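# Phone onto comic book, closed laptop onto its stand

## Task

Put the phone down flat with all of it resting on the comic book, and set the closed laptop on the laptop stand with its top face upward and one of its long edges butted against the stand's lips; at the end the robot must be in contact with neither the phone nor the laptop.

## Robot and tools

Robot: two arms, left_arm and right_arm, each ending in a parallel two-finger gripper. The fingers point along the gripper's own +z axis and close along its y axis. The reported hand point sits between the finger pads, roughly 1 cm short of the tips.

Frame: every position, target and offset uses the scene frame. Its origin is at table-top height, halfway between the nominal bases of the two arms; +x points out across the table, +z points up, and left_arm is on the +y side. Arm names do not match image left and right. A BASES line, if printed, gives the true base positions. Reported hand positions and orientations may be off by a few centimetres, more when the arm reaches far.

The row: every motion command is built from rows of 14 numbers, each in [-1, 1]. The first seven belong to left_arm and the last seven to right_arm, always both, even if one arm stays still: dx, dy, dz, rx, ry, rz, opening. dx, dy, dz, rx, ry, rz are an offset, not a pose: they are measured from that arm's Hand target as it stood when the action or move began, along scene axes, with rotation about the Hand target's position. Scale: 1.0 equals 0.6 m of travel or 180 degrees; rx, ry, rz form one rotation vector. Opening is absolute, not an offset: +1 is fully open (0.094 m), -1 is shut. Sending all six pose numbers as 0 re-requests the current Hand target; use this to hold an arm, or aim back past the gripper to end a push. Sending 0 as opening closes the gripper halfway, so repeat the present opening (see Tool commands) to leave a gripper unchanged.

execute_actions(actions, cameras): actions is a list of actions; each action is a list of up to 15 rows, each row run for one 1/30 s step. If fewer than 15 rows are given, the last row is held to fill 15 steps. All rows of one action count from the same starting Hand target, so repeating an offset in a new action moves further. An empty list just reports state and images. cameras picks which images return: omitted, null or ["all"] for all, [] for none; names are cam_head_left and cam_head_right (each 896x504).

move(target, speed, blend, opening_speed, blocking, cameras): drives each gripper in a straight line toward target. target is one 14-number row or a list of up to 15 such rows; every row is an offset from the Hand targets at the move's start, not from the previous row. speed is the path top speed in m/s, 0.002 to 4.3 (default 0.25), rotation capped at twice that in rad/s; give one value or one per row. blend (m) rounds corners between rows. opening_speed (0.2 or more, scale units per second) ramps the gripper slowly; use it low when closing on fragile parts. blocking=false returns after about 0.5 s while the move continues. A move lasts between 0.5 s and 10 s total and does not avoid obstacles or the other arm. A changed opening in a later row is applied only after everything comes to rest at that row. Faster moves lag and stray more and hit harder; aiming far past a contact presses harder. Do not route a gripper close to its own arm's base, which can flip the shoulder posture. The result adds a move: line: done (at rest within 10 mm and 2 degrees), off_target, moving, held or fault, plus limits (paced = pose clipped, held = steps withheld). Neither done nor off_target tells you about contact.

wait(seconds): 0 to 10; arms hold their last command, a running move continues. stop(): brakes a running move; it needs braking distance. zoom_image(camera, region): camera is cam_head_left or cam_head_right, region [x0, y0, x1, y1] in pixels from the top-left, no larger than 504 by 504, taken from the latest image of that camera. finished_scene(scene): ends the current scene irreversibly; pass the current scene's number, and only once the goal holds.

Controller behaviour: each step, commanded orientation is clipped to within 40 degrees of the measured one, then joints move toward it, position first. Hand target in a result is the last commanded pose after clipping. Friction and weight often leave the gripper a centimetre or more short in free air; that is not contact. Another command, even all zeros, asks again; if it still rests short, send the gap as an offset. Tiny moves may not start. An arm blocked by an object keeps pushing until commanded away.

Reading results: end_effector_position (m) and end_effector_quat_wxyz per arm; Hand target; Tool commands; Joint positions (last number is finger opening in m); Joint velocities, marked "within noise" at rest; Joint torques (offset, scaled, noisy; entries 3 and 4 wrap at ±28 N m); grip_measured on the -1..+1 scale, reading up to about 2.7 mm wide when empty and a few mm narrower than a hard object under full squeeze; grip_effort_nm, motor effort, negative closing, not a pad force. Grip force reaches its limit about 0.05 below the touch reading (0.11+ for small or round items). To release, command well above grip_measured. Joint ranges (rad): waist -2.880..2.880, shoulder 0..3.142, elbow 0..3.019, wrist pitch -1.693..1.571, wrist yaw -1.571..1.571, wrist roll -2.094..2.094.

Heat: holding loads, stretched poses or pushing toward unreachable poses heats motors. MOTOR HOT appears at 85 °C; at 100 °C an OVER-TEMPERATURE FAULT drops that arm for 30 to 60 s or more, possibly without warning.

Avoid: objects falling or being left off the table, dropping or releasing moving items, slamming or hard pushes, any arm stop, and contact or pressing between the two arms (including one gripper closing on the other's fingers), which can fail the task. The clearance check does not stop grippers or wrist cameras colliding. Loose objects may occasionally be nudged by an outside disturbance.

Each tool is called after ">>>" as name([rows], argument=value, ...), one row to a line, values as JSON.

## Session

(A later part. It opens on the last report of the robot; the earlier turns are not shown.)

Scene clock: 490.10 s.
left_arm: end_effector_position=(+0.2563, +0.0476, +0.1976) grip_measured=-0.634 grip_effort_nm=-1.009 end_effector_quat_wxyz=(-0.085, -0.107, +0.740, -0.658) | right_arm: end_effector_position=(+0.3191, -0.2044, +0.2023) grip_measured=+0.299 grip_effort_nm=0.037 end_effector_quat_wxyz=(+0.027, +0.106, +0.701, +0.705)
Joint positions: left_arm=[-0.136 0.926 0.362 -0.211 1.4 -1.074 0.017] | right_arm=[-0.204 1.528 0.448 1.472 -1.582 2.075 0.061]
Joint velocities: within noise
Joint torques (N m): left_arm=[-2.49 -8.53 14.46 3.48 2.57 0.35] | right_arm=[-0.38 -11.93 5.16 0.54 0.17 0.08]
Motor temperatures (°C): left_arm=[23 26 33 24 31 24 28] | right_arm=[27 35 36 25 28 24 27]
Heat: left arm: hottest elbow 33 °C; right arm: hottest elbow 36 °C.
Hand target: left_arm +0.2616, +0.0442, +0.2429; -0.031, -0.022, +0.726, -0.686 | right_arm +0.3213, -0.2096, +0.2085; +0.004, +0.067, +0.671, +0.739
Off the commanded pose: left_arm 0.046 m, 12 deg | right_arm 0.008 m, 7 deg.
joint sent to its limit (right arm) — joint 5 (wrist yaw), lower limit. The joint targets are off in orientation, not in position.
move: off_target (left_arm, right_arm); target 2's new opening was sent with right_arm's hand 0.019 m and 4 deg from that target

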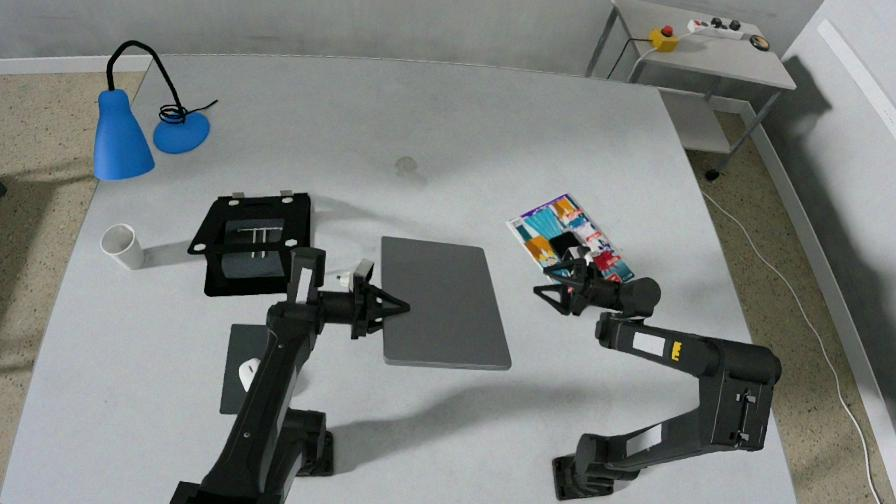

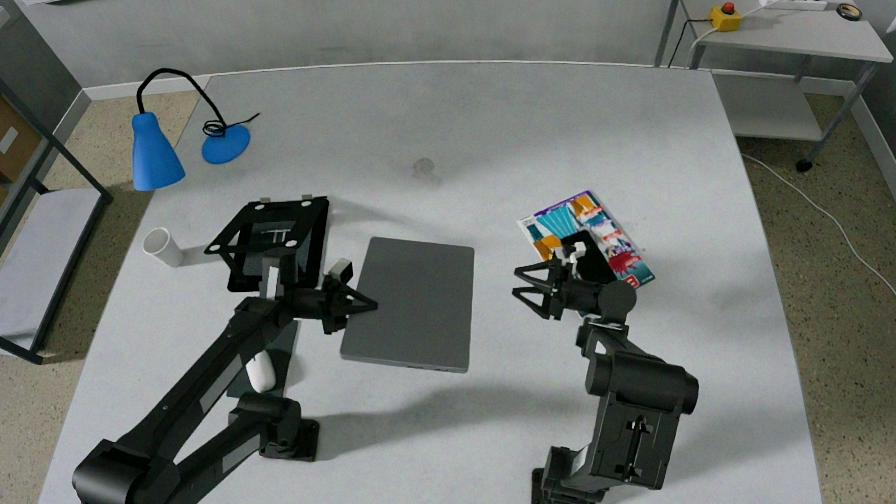

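>>> move(target=[0.02,0.33,0.2,0,0,0.5,-1,0,-0.3,0,0,0,0,0.3], speed=0.16)

>>> zoom_image(camera="cam_head_left", region=[150, 100, 450, 350])

>>> zoom_image(camera="cam_head_right", region=[150, 100, 450, 350])

Scene clock: 513.93 s.
left_arm: end_effector_position=(+0.2824, +0.2412, +0.2161) grip_measured=-0.634 grip_effort_nm=-1.009 end_effector_quat_wxyz=(-0.390, +0.586, -0.565, +0.430) | right_arm: end_effector_position=(+0.3196, -0.3817, +0.2054) grip_measured=+0.299 grip_effort_nm=0.027 end_effector_quat_wxyz=(+0.198, +0.283, +0.649, +0.677)
Joint positions: left_arm=[0.015 0.041 0.258 -0.548 0.071 -1.613 0.017] | right_arm=[-0.712 1.493 0.427 1.444 -1.582 2.075 0.061]
Joint velocities: within noise
Joint torques (N m): left_arm=[-1.38 -1.44 -26.19 3.62 -0.53 -0.25] | right_arm=[-0.38 -9.99 5.81 0.51 0.17 0.07]
Motor temperatures (°C): left_arm=[23 26 37 24 36 24 29] | right_arm=[27 34 34 25 27 24 26]
Heat: left arm: hottest elbow 37 °C; right arm: hottest shoulder 34 °C.
Hand target: left_arm +0.2737, +0.2423, +0.3628; -0.463, +0.529, -0.498, +0.507 | right_arm +0.3213, -0.3897, +0.2086; +0.005, +0.067, +0.671, +0.739
Off the commanded pose: left_arm 0.147 m, 16 deg | right_arm 0.009 m, 34 deg.
joint sent to its limit (right arm) — joint 5 (wrist yaw), lower limit. The joint targets are off in orientation, not in position.
move: off_target (left_arm, right_arm)

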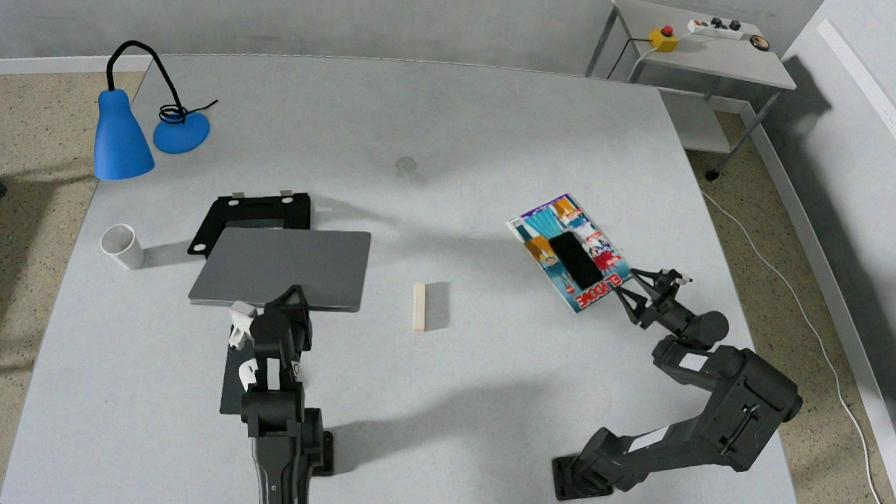

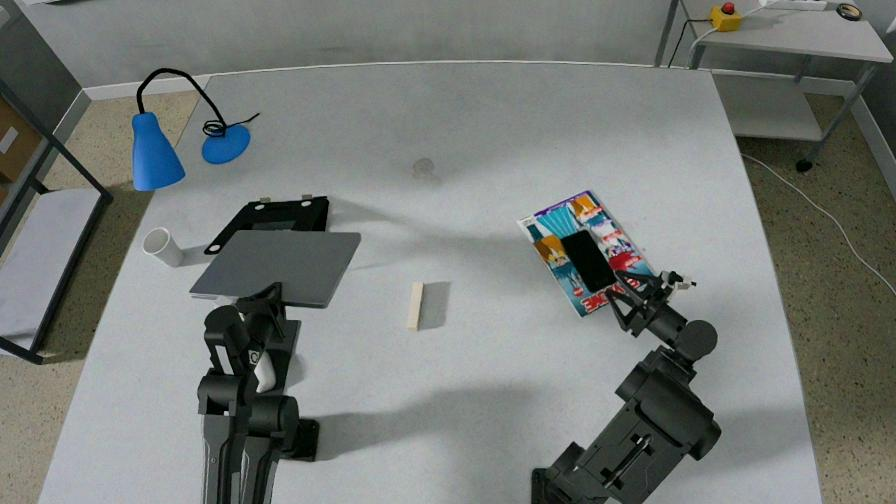

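Scaled by 1.680.

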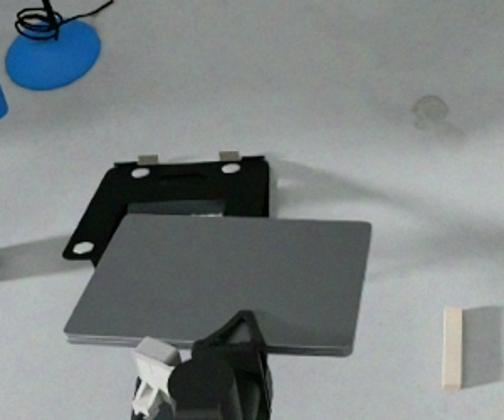

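Scaled by 1.680.

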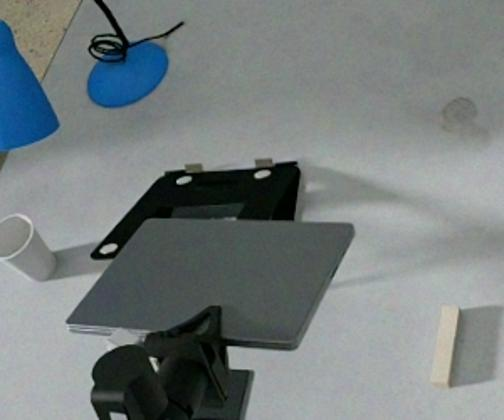

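>>> move(target=[0.215,0.21,-0.0,0,0,0,-1,0,0,0.2,0,0,0,0.3], speed=0.1)

>>> zoom_image(camera="cam_head_left", region=[150, 100, 450, 350])

>>> zoom_image(camera="cam_head_right", region=[150, 100, 450, 350])

Scene clock: 525.30 s.
left_arm: end_effector_position=(+0.3531, +0.3424, +0.2160) grip_measured=-0.635 grip_effort_nm=-1.009 end_effector_quat_wxyz=(-0.347, +0.630, -0.512, +0.469) | right_arm: end_effector_position=(+0.3158, -0.3784, +0.3032) grip_measured=+0.299 grip_effort_nm=0.037 end_effector_quat_wxyz=(+0.182, +0.299, +0.642, +0.682)
Joint positions: left_arm=[0.564 0.64 0.343 -0.1 0.6 -1.59 0.017] | right_arm=[-0.712 1.15 0.523 0.956 -1.583 2.075 0.061]
Joint velocities: within noise
Joint torques (N m): left_arm=[-1.44 -5.6 -27.15 5.61 0.52 -0.07] | right_arm=[-0.32 -8.7 11.64 0.5 0.15 0.13]
Motor temperatures (°C): left_arm=[23 26 48 24 33 24 29] | right_arm=[27 34 34 25 27 24 26]
Heat: left arm: hottest elbow 48 °C; right arm: hottest shoulder 34 °C.
Hand target: left_arm +0.4027, +0.3682, +0.3628; -0.463, +0.529, -0.498, +0.507 | right_arm +0.3213, -0.3897, +0.3285; +0.004, +0.067, +0.671, +0.739
Off the commanded pose: left_arm 0.157 m, 18 deg | right_arm 0.028 m, 34 deg.
joint sent to its limit (right arm) — joint 5 (wrist yaw), lower limit. The joint targets are off in orientation, not in position.
move: off_target (left_arm, right_arm)

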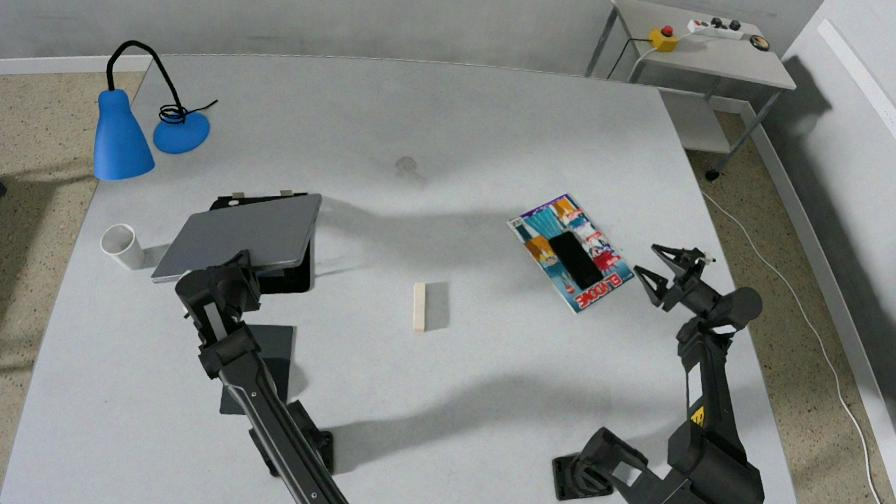

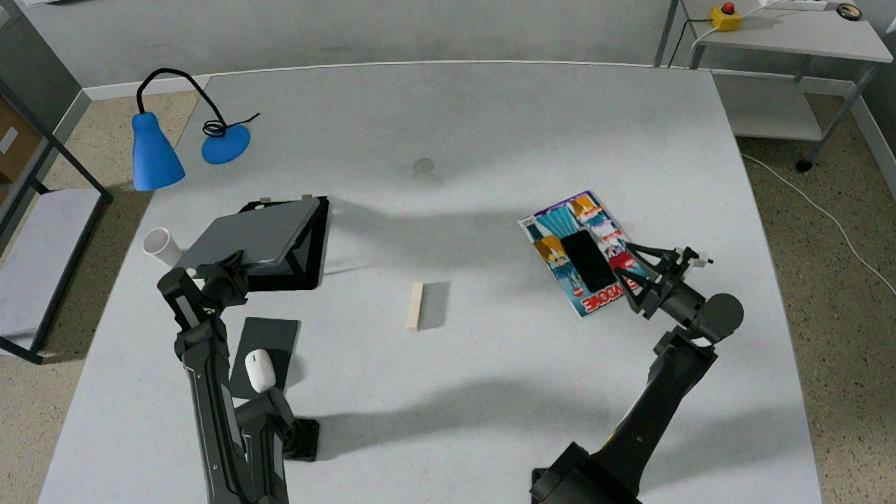

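Scaled by 1.680.

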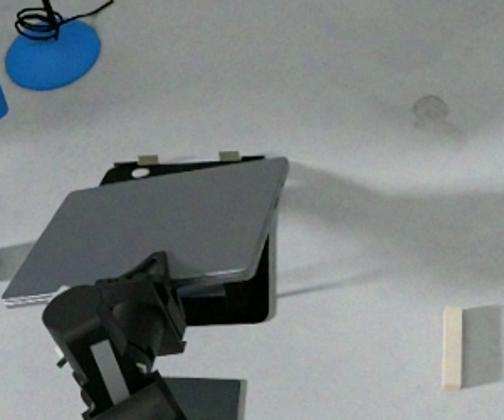

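Scaled by 1.680.

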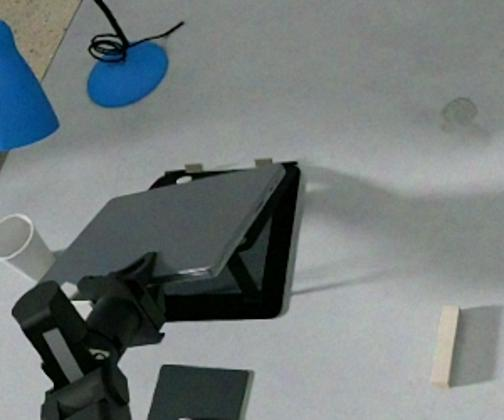

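>>> move(target=[0.16,0.05,0.03,0.075,0,-0.08,-1,0,0,0,0,0,0,0.3], speed=0.15)

>>> zoom_image(camera="cam_head_left", region=[130, 150, 380, 350])

>>> zoom_image(camera="cam_head_right", region=[130, 150, 380, 350])

Scene clock: 533.00 s.
left_arm: end_effector_position=(+0.4336, +0.3725, +0.2199) grip_measured=-0.634 grip_effort_nm=-1.009 end_effector_quat_wxyz=(+0.305, -0.553, +0.606, -0.484) | right_arm: end_effector_position=(+0.3158, -0.3784, +0.3032) grip_measured=+0.299 grip_effort_nm=0.032 end_effector_quat_wxyz=(+0.182, +0.299, +0.642, +0.682)
Joint positions: left_arm=[0.582 1.071 0.583 -0.035 0.807 -1.353 0.017] | right_arm=[-0.712 1.15 0.523 0.955 -1.583 2.075 0.061]
Joint velocities: within noise
Joint torques (N m): left_arm=[-2.43 -13.92 -26.73 5.9 1.25 0.48] | right_arm=[-0.32 -8.82 11.64 0.54 0.15 0.13]
Motor temperatures (°C): left_arm=[23 26 53 25 32 24 29] | right_arm=[27 34 35 25 27 24 26]
Heat: left arm: hottest elbow 53 °C; right arm: hottest elbow 35 °C.
Hand target: left_arm +0.4987, +0.3983, +0.3811; +0.455, -0.405, +0.616, -0.499 | right_arm +0.3214, -0.3897, +0.3284; +0.004, +0.067, +0.671, +0.739
Off the commanded pose: left_arm 0.175 m, 24 deg | right_arm 0.028 m, 34 deg.
joint sent to its limit (right arm) — joint 5 (wrist yaw), lower limit. The joint targets are off in orientation, not in position.
move: off_target (left_arm, right_arm)

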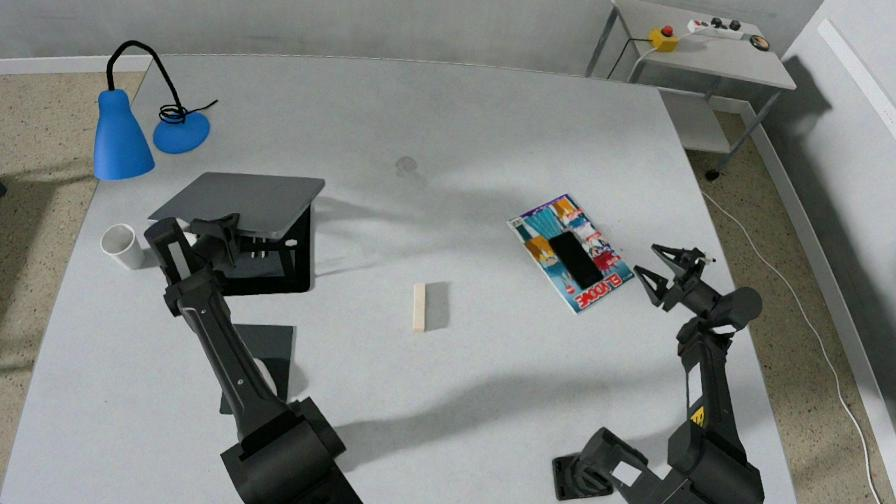

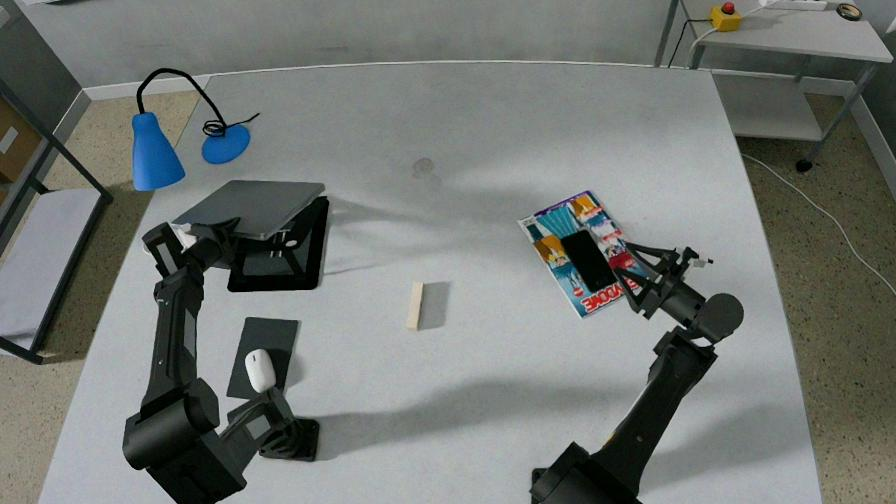

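Scaled by 2.016.

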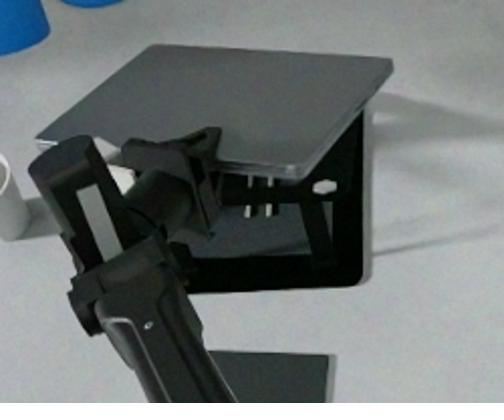

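Scaled by 2.016.

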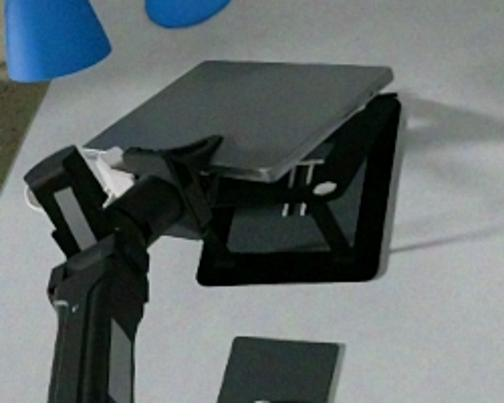

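>>> move(target=[-0.05,-0.01,-0.13,0.04,0.02,0.0,-1,0,0,0,0,0,0,0.3], speed=0.08)

>>> zoom_image(camera="cam_head_left", region=[130, 150, 380, 350])

>>> zoom_image(camera="cam_head_right", region=[130, 150, 380, 350])

Scene clock: 540.80 s.
left_arm: end_effector_position=(+0.4383, +0.3784, +0.2030) grip_measured=-0.634 grip_effort_nm=-1.009 end_effector_quat_wxyz=(+0.344, -0.502, +0.659, -0.442) | right_arm: end_effector_position=(+0.3158, -0.3784, +0.3033) grip_measured=+0.299 grip_effort_nm=0.027 end_effector_quat_wxyz=(+0.182, +0.299, +0.642, +0.682)
Joint positions: left_arm=[0.581 1.118 0.583 -0.021 0.788 -1.147 0.017] | right_arm=[-0.712 1.149 0.523 0.955 -1.583 2.075 0.061]
Joint velocities: within noise
Joint torques (N m): left_arm=[-1.14 -13.57 19.02 5.89 1.44 0.53] | right_arm=[-0.44 -8.76 11.66 0.5 0.15 0.12]
Motor temperatures (°C): left_arm=[23 26 57 25 33 24 29] | right_arm=[27 33 36 25 27 24 26]
Heat: left arm: hottest elbow 57 °C; right arm: hottest elbow 36 °C.
Hand target: left_arm +0.4687, +0.3922, +0.3031; +0.460, -0.391, +0.660, -0.447 | right_arm +0.3213, -0.3897, +0.3285; +0.004, +0.067, +0.671, +0.739
Off the commanded pose: left_arm 0.106 m, 18 deg | right_arm 0.028 m, 34 deg.
joint sent to its limit (right arm) — joint 5 (wrist yaw), lower limit. The joint targets are off in orientation, not in position.
move: off_target (left_arm, right_arm)

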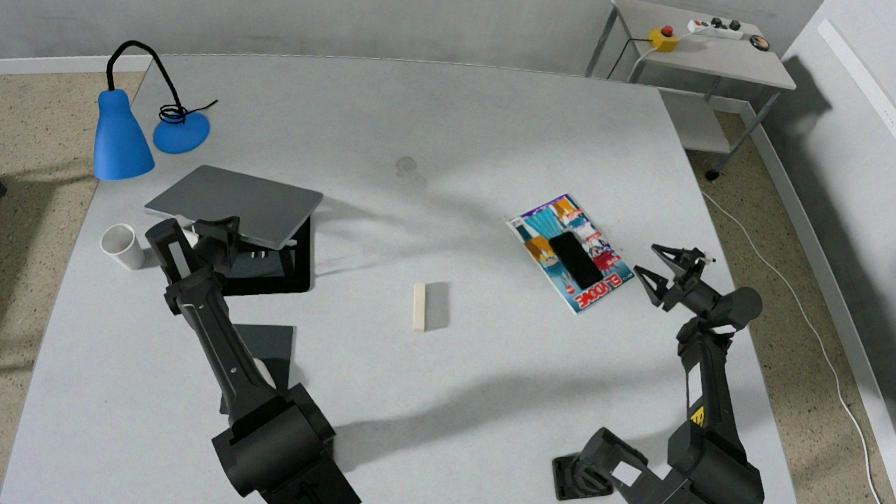

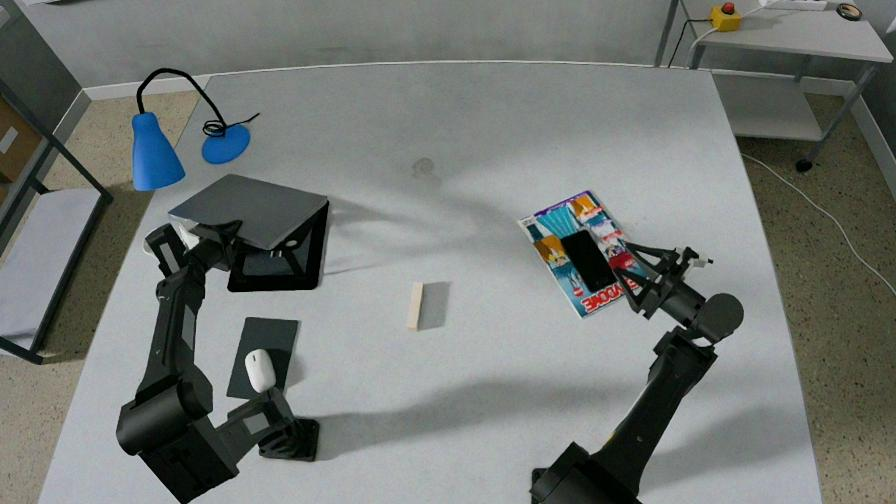

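Scaled by 2.016.

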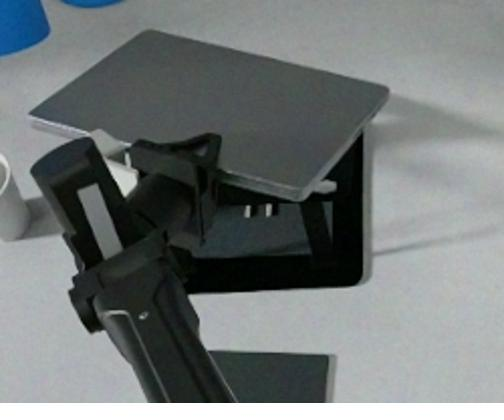

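Scaled by 2.016.

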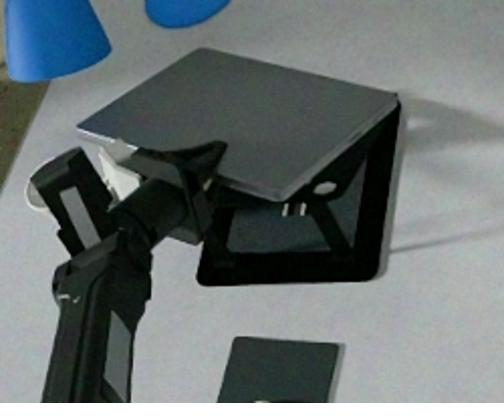

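>>> move(target=[-0.03,-0.0,-0.09,-0.055,0.02,0.0,-1,0,0,0,0,0,0,0.3], speed=0.08)

>>> zoom_image(camera="cam_head_left", region=[130, 150, 380, 350])

>>> zoom_image(camera="cam_head_right", region=[130, 150, 380, 350])

Scene clock: 546.53 s.
left_arm: end_effector_position=(+0.4310, +0.3755, +0.1717) grip_measured=-0.634 grip_effort_nm=-1.009 end_effector_quat_wxyz=(+0.303, -0.531, +0.629, -0.480) | right_arm: end_effector_position=(+0.3158, -0.3784, +0.3033) grip_measured=+0.299 grip_effort_nm=0.027 end_effector_quat_wxyz=(+0.182, +0.299, +0.642, +0.682)
Joint positions: left_arm=[0.605 1.185 0.525 0.088 0.855 -1.256 0.017] | right_arm=[-0.712 1.149 0.523 0.955 -1.583 2.075 0.061]
Joint velocities: within noise
Joint torques (N m): left_arm=[-0.26 -14.15 15.13 5.74 1.53 0.38] | right_arm=[-0.5 -8.82 11.69 0.53 0.14 0.13]
Motor temperatures (°C): left_arm=[23 26 56 25 33 24 29] | right_arm=[27 33 37 25 27 24 26]
Heat: left arm: hottest elbow 56 °C; right arm: hottest elbow 37 °C.
Hand target: left_arm +0.4506, +0.3923, +0.2489; +0.403, -0.443, +0.633, -0.490 | right_arm +0.3213, -0.3897, +0.3285; +0.004, +0.067, +0.671, +0.739
Off the commanded pose: left_arm 0.082 m, 15 deg | right_arm 0.028 m, 34 deg.
joint sent to its limit (right arm) — joint 5 (wrist yaw), lower limit. The joint targets are off in orientation, not in position.
move: off_target (left_arm, right_arm)

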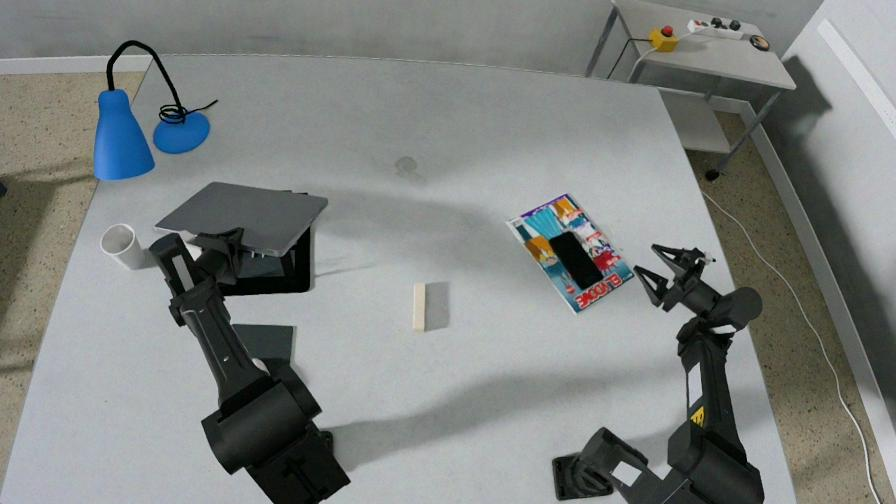

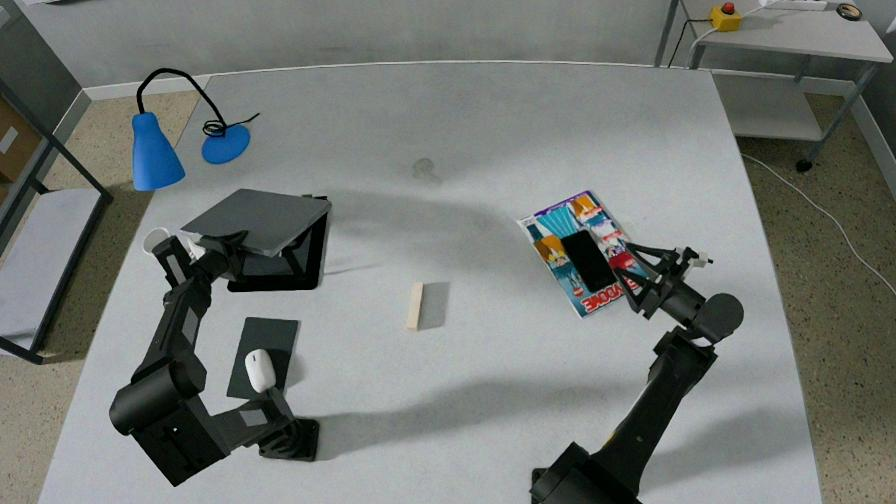

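Scaled by 2.016.

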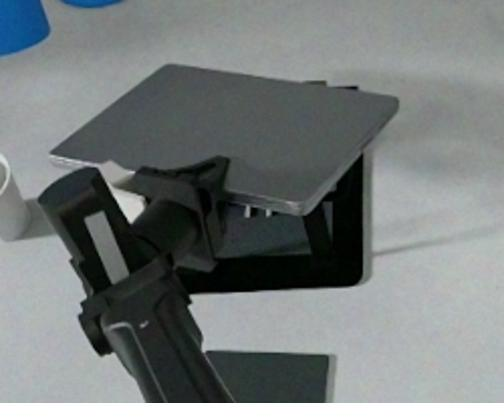

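Scaled by 2.016.

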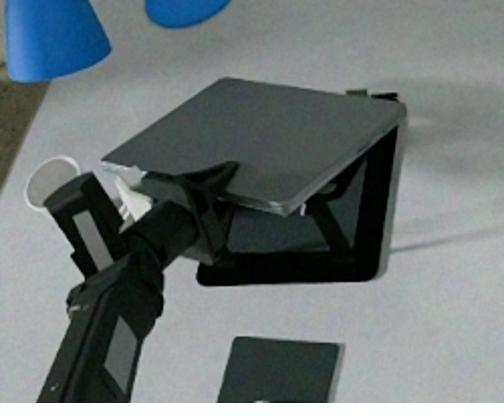

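>>> move(target=[0.03,-0.03,-0.05,0.0,0.01,0.06,-1,0,0,0,0,0,0,0.3], speed=0.08)

>>> zoom_image(camera="cam_head_left", region=[130, 150, 380, 350])

>>> zoom_image(camera="cam_head_right", region=[130, 150, 380, 350])

Scene clock: 554.60 s.
left_arm: end_effector_position=(+0.4478, +0.3781, +0.1598) grip_measured=-0.634 grip_effort_nm=-1.009 end_effector_quat_wxyz=(-0.371, +0.577, -0.596, +0.418) | right_arm: end_effector_position=(+0.3158, -0.3784, +0.3033) grip_measured=+0.299 grip_effort_nm=0.032 end_effector_quat_wxyz=(+0.182, +0.299, +0.642, +0.682)
Joint positions: left_arm=[0.492 1.184 0.471 0.257 0.548 -1.365 0.017] | right_arm=[-0.712 1.149 0.523 0.955 -1.583 2.075 0.061]
Joint velocities: within noise
Joint torques (N m): left_arm=[-3.08 -12.4 12.55 5.27 0.71 0.18] | right_arm=[-0.38 -8.82 11.66 0.53 0.15 0.13]
Motor temperatures (°C): left_arm=[23 26 52 25 33 24 29] | right_arm=[27 33 37 25 27 24 26]
Heat: left arm: hottest elbow 52 °C; right arm: hottest elbow 37 °C.
Hand target: left_arm +0.4686, +0.3743, +0.2190; -0.438, +0.509, -0.595, +0.442 | right_arm +0.3213, -0.3897, +0.3285; +0.004, +0.067, +0.671, +0.739
Off the commanded pose: left_arm 0.063 m, 11 deg | right_arm 0.028 m, 34 deg.
joint sent to its limit (right arm) — joint 5 (wrist yaw), lower limit. The joint targets are off in orientation, not in position.
move: off_target (left_arm, right_arm)

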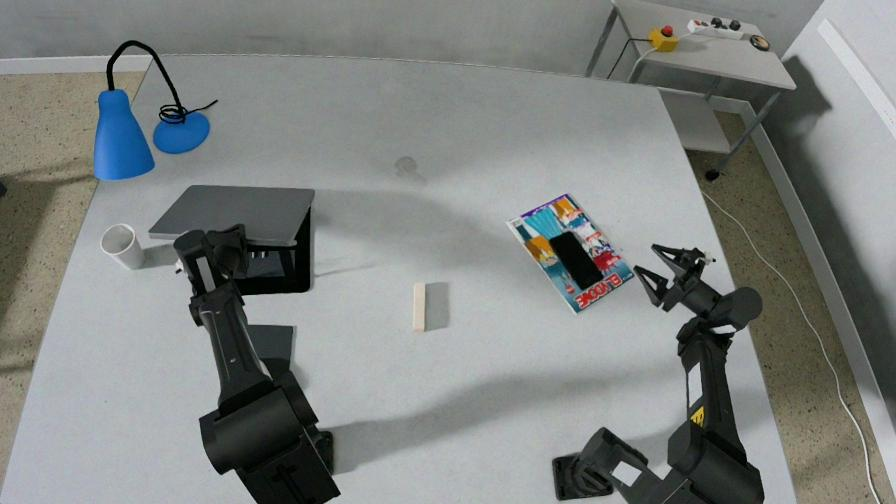

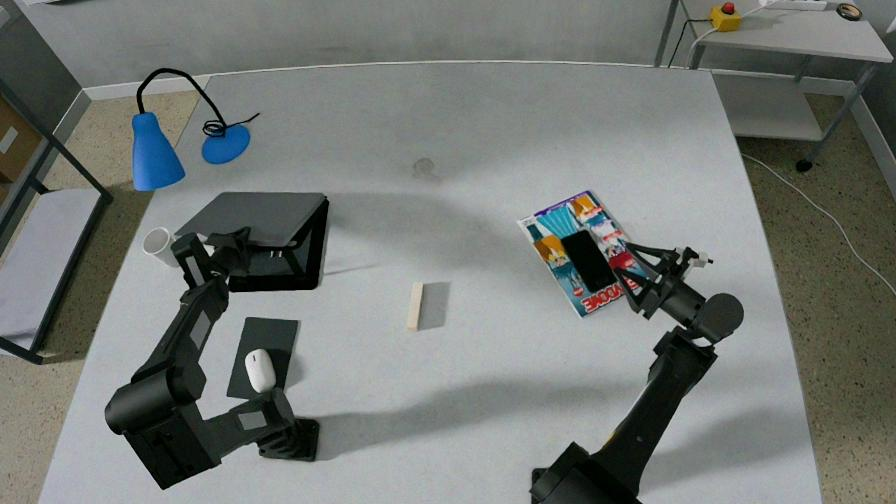

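Scaled by 2.016.

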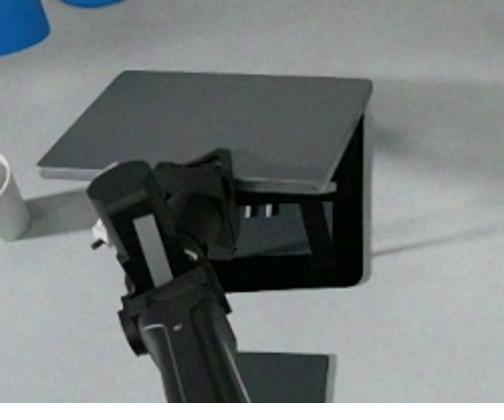

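Scaled by 2.016.

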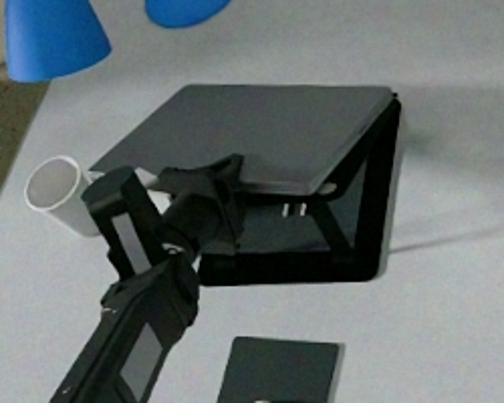

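>>> move(target=[-0.045,-0.0,-0.05,0.0,0.0,0.01,-1,0,0,0,0,0,0,0.3], speed=0.06)

>>> zoom_image(camera="cam_head_left", region=[130, 150, 380, 350])

>>> zoom_image(camera="cam_head_right", region=[130, 150, 380, 350])

Scene clock: 560.13 s.
left_arm: end_effector_position=(+0.4402, +0.3738, +0.1591) grip_measured=-0.634 grip_effort_nm=-1.009 end_effector_quat_wxyz=(+0.403, -0.554, +0.591, -0.426) | right_arm: end_effector_position=(+0.3158, -0.3784, +0.3033) grip_measured=+0.299 grip_effort_nm=0.032 end_effector_quat_wxyz=(+0.182, +0.299, +0.642, +0.682)
Joint positions: left_arm=[0.491 1.183 0.41 0.399 0.546 -1.365 0.017] | right_arm=[-0.712 1.149 0.523 0.955 -1.583 2.075 0.061]
Joint velocities: within noise
Joint torques (N m): left_arm=[-1.79 -11.52 8.8 4.01 0.52 0.22] | right_arm=[-0.38 -8.76 11.63 0.55 0.14 0.13]
Motor temperatures (°C): left_arm=[23 26 50 25 33 24 29] | right_arm=[27 33 38 25 27 24 26]
Heat: left arm: hottest elbow 50 °C; right arm: hottest elbow 38 °C.
Hand target: left_arm +0.4416, +0.3742, +0.1890; -0.445, +0.518, -0.587, +0.436 | right_arm +0.3213, -0.3897, +0.3285; +0.004, +0.067, +0.671, +0.739
Off the commanded pose: left_arm 0.030 m, 6 deg | right_arm 0.028 m, 34 deg.
joint sent to its limit (right arm) — joint 5 (wrist yaw), lower limit. The joint targets are off in orientation, not in position.
move: off_target (left_arm, right_arm)

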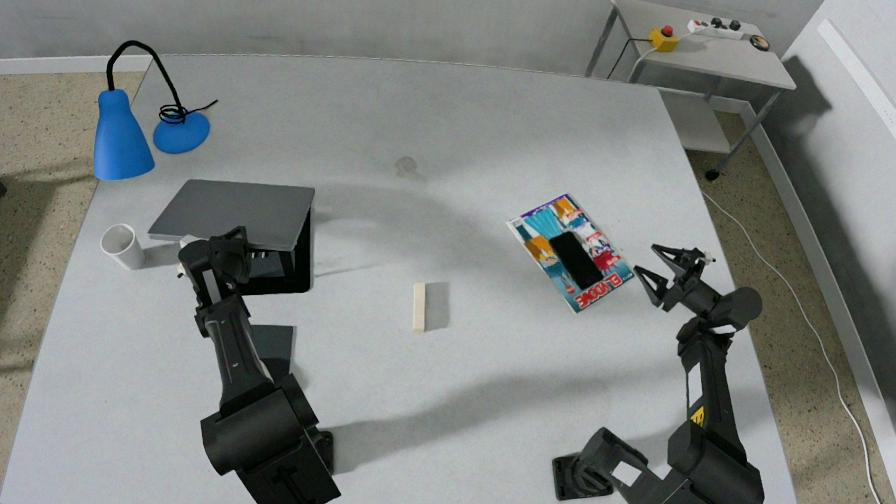

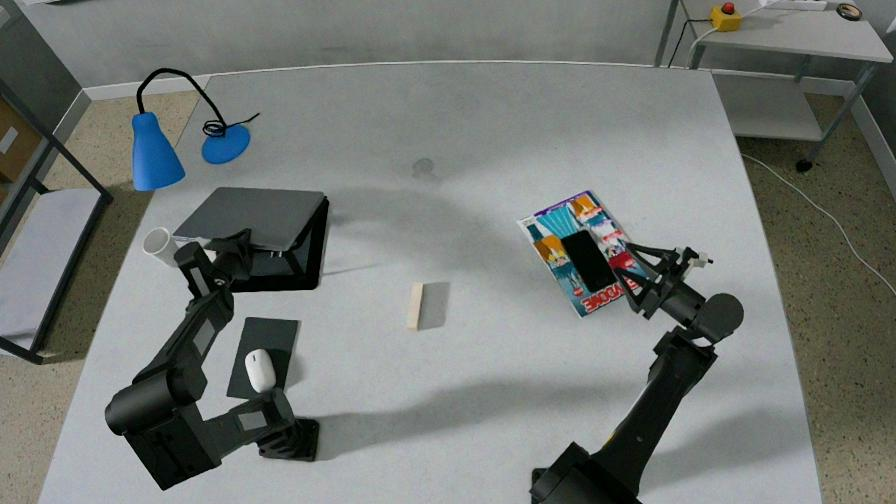

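Scaled by 2.016.

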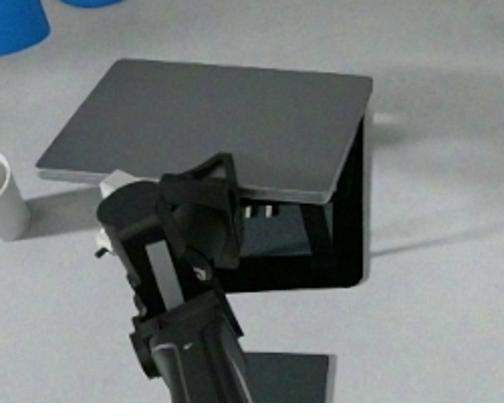

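Scaled by 2.016.

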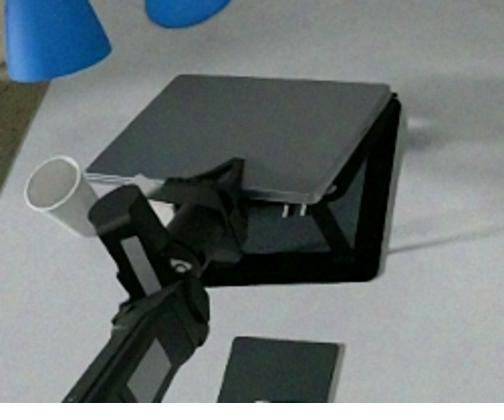

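>>> move(target=[-0.025,-0.0,-0.03,-0.03,0.045,0.0,-1,0,0,0,0,0,0,0.3], speed=0.06)

>>> zoom_image(camera="cam_head_left", region=[130, 150, 380, 350])

>>> zoom_image(camera="cam_head_right", region=[130, 150, 380, 350])

Scene clock: 565.93 s.
left_arm: end_effector_position=(+0.4240, +0.3660, +0.1561) grip_measured=-0.634 grip_effort_nm=-1.009 end_effector_quat_wxyz=(-0.363, +0.576, -0.596, +0.425) | right_arm: end_effector_position=(+0.3158, -0.3784, +0.3033) grip_measured=+0.299 grip_effort_nm=0.032 end_effector_quat_wxyz=(+0.182, +0.299, +0.642, +0.682)
Joint positions: left_arm=[0.506 1.109 0.41 0.235 0.577 -1.365 0.017] | right_arm=[-0.712 1.149 0.523 0.955 -1.583 2.075 0.061]
Joint velocities: within noise
Joint torques (N m): left_arm=[-0.32 -9.05 11.55 1.35 0.51 0.27] | right_arm=[-0.32 -8.76 11.66 0.5 0.15 0.12]
Motor temperatures (°C): left_arm=[23 26 49 25 32 24 29] | right_arm=[27 33 38 25 26 24 26]
Heat: left arm: hottest elbow 49 °C; right arm: hottest elbow 38 °C.
Hand target: left_arm +0.4266, +0.3742, +0.1711; -0.377, +0.568, -0.596, +0.425 | right_arm +0.3213, -0.3897, +0.3285; +0.004, +0.067, +0.671, +0.739
Off the commanded pose: left_arm 0.017 m, 2 deg | right_arm 0.028 m, 34 deg.
joint sent to its limit (right arm) — joint 5 (wrist yaw), lower limit. The joint targets are off in orientation, not in position.
move: off_target (left_arm, right_arm)

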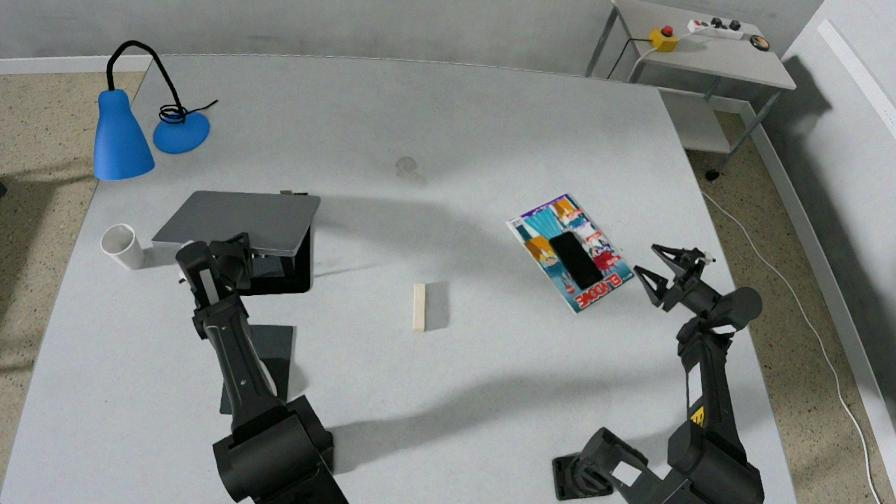

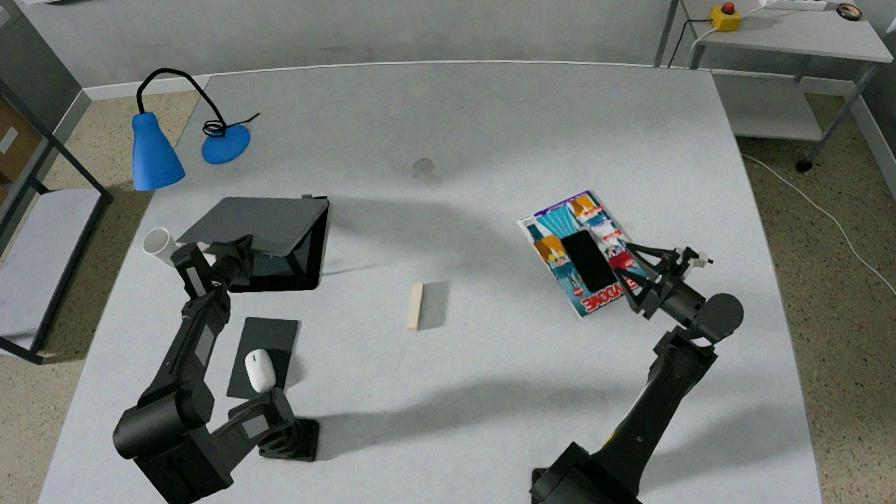

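Scaled by 2.016.

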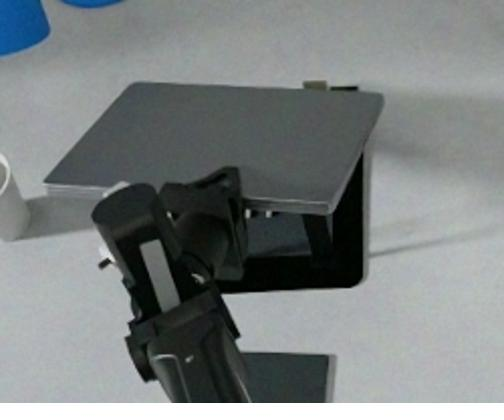

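Scaled by 2.016.

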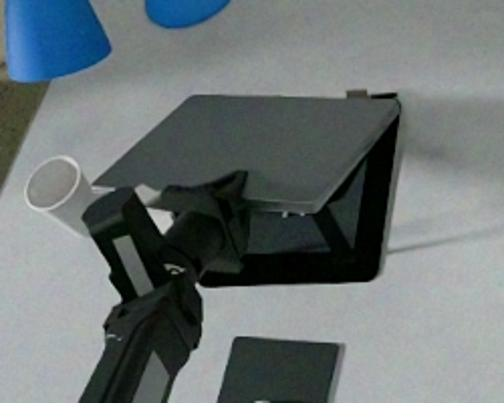

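>>> move(target=[-0.005,-0.015,-0.045,-0.0,0.035,0.025,-1,0,0,0,0,0,0,0.3], speed=0.06)

>>> zoom_image(camera="cam_head_left", region=[130, 150, 380, 350])

>>> zoom_image(camera="cam_head_right", region=[130, 150, 380, 350])

Scene clock: 570.80 s.
left_arm: end_effector_position=(+0.4251, +0.3688, +0.1533) grip_measured=-0.635 grip_effort_nm=-1.009 end_effector_quat_wxyz=(-0.375, +0.605, -0.588, +0.384) | right_arm: end_effector_position=(+0.3158, -0.3784, +0.3033) grip_measured=+0.299 grip_effort_nm=0.032 end_effector_quat_wxyz=(+0.182, +0.299, +0.642, +0.682)
Joint positions: left_arm=[0.457 1.081 0.417 0.177 0.434 -1.377 0.017] | right_arm=[-0.712 1.149 0.523 0.955 -1.583 2.075 0.061]
Joint velocities: within noise
Joint torques (N m): left_arm=[-1.85 -6.42 9.59 0.8 -0.16 0.07] | right_arm=[-0.32 -8.76 11.66 0.54 0.14 0.13]
Motor temperatures (°C): left_arm=[23 26 47 25 32 24 29] | right_arm=[27 33 39 25 26 23 26]
Heat: left arm: hottest elbow 47 °C; right arm: hottest elbow 39 °C.
Hand target: left_arm +0.4237, +0.3654, +0.1442; -0.361, +0.613, -0.593, +0.378 | right_arm +0.3213, -0.3897, +0.3285; +0.004, +0.067, +0.671, +0.739
Off the commanded pose: left_arm 0.010 m, 2 deg | right_arm 0.028 m, 34 deg.
joint sent to its limit (right arm) — joint 5 (wrist yaw), lower limit. The joint targets are off in orientation, not in position.
move: off_target (right_arm)

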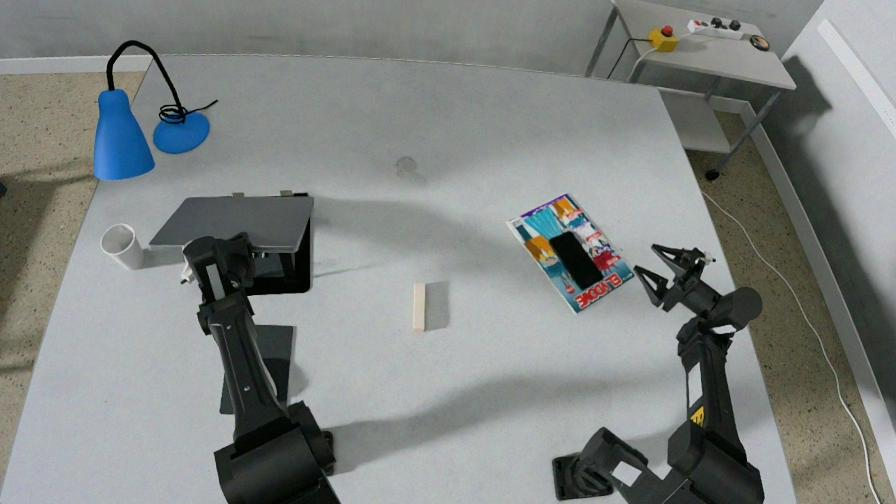

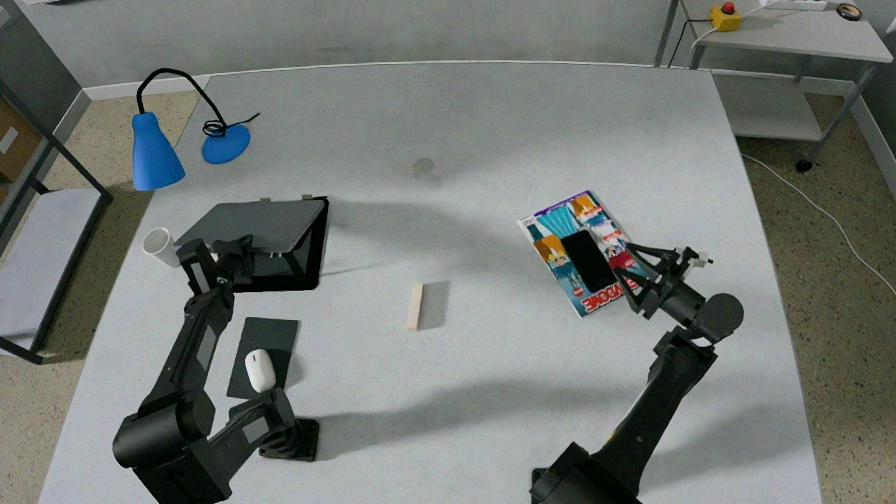

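Scaled by 2.016.

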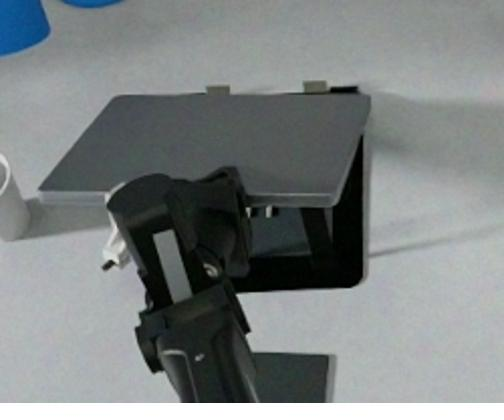

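Scaled by 2.016.

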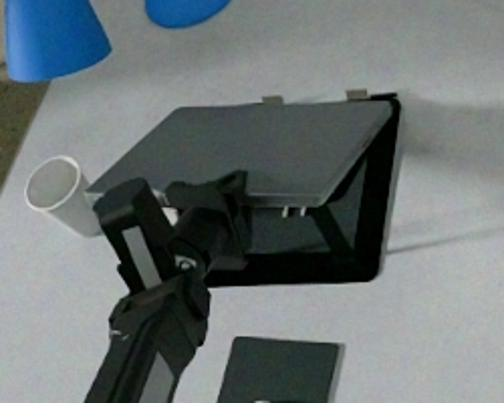

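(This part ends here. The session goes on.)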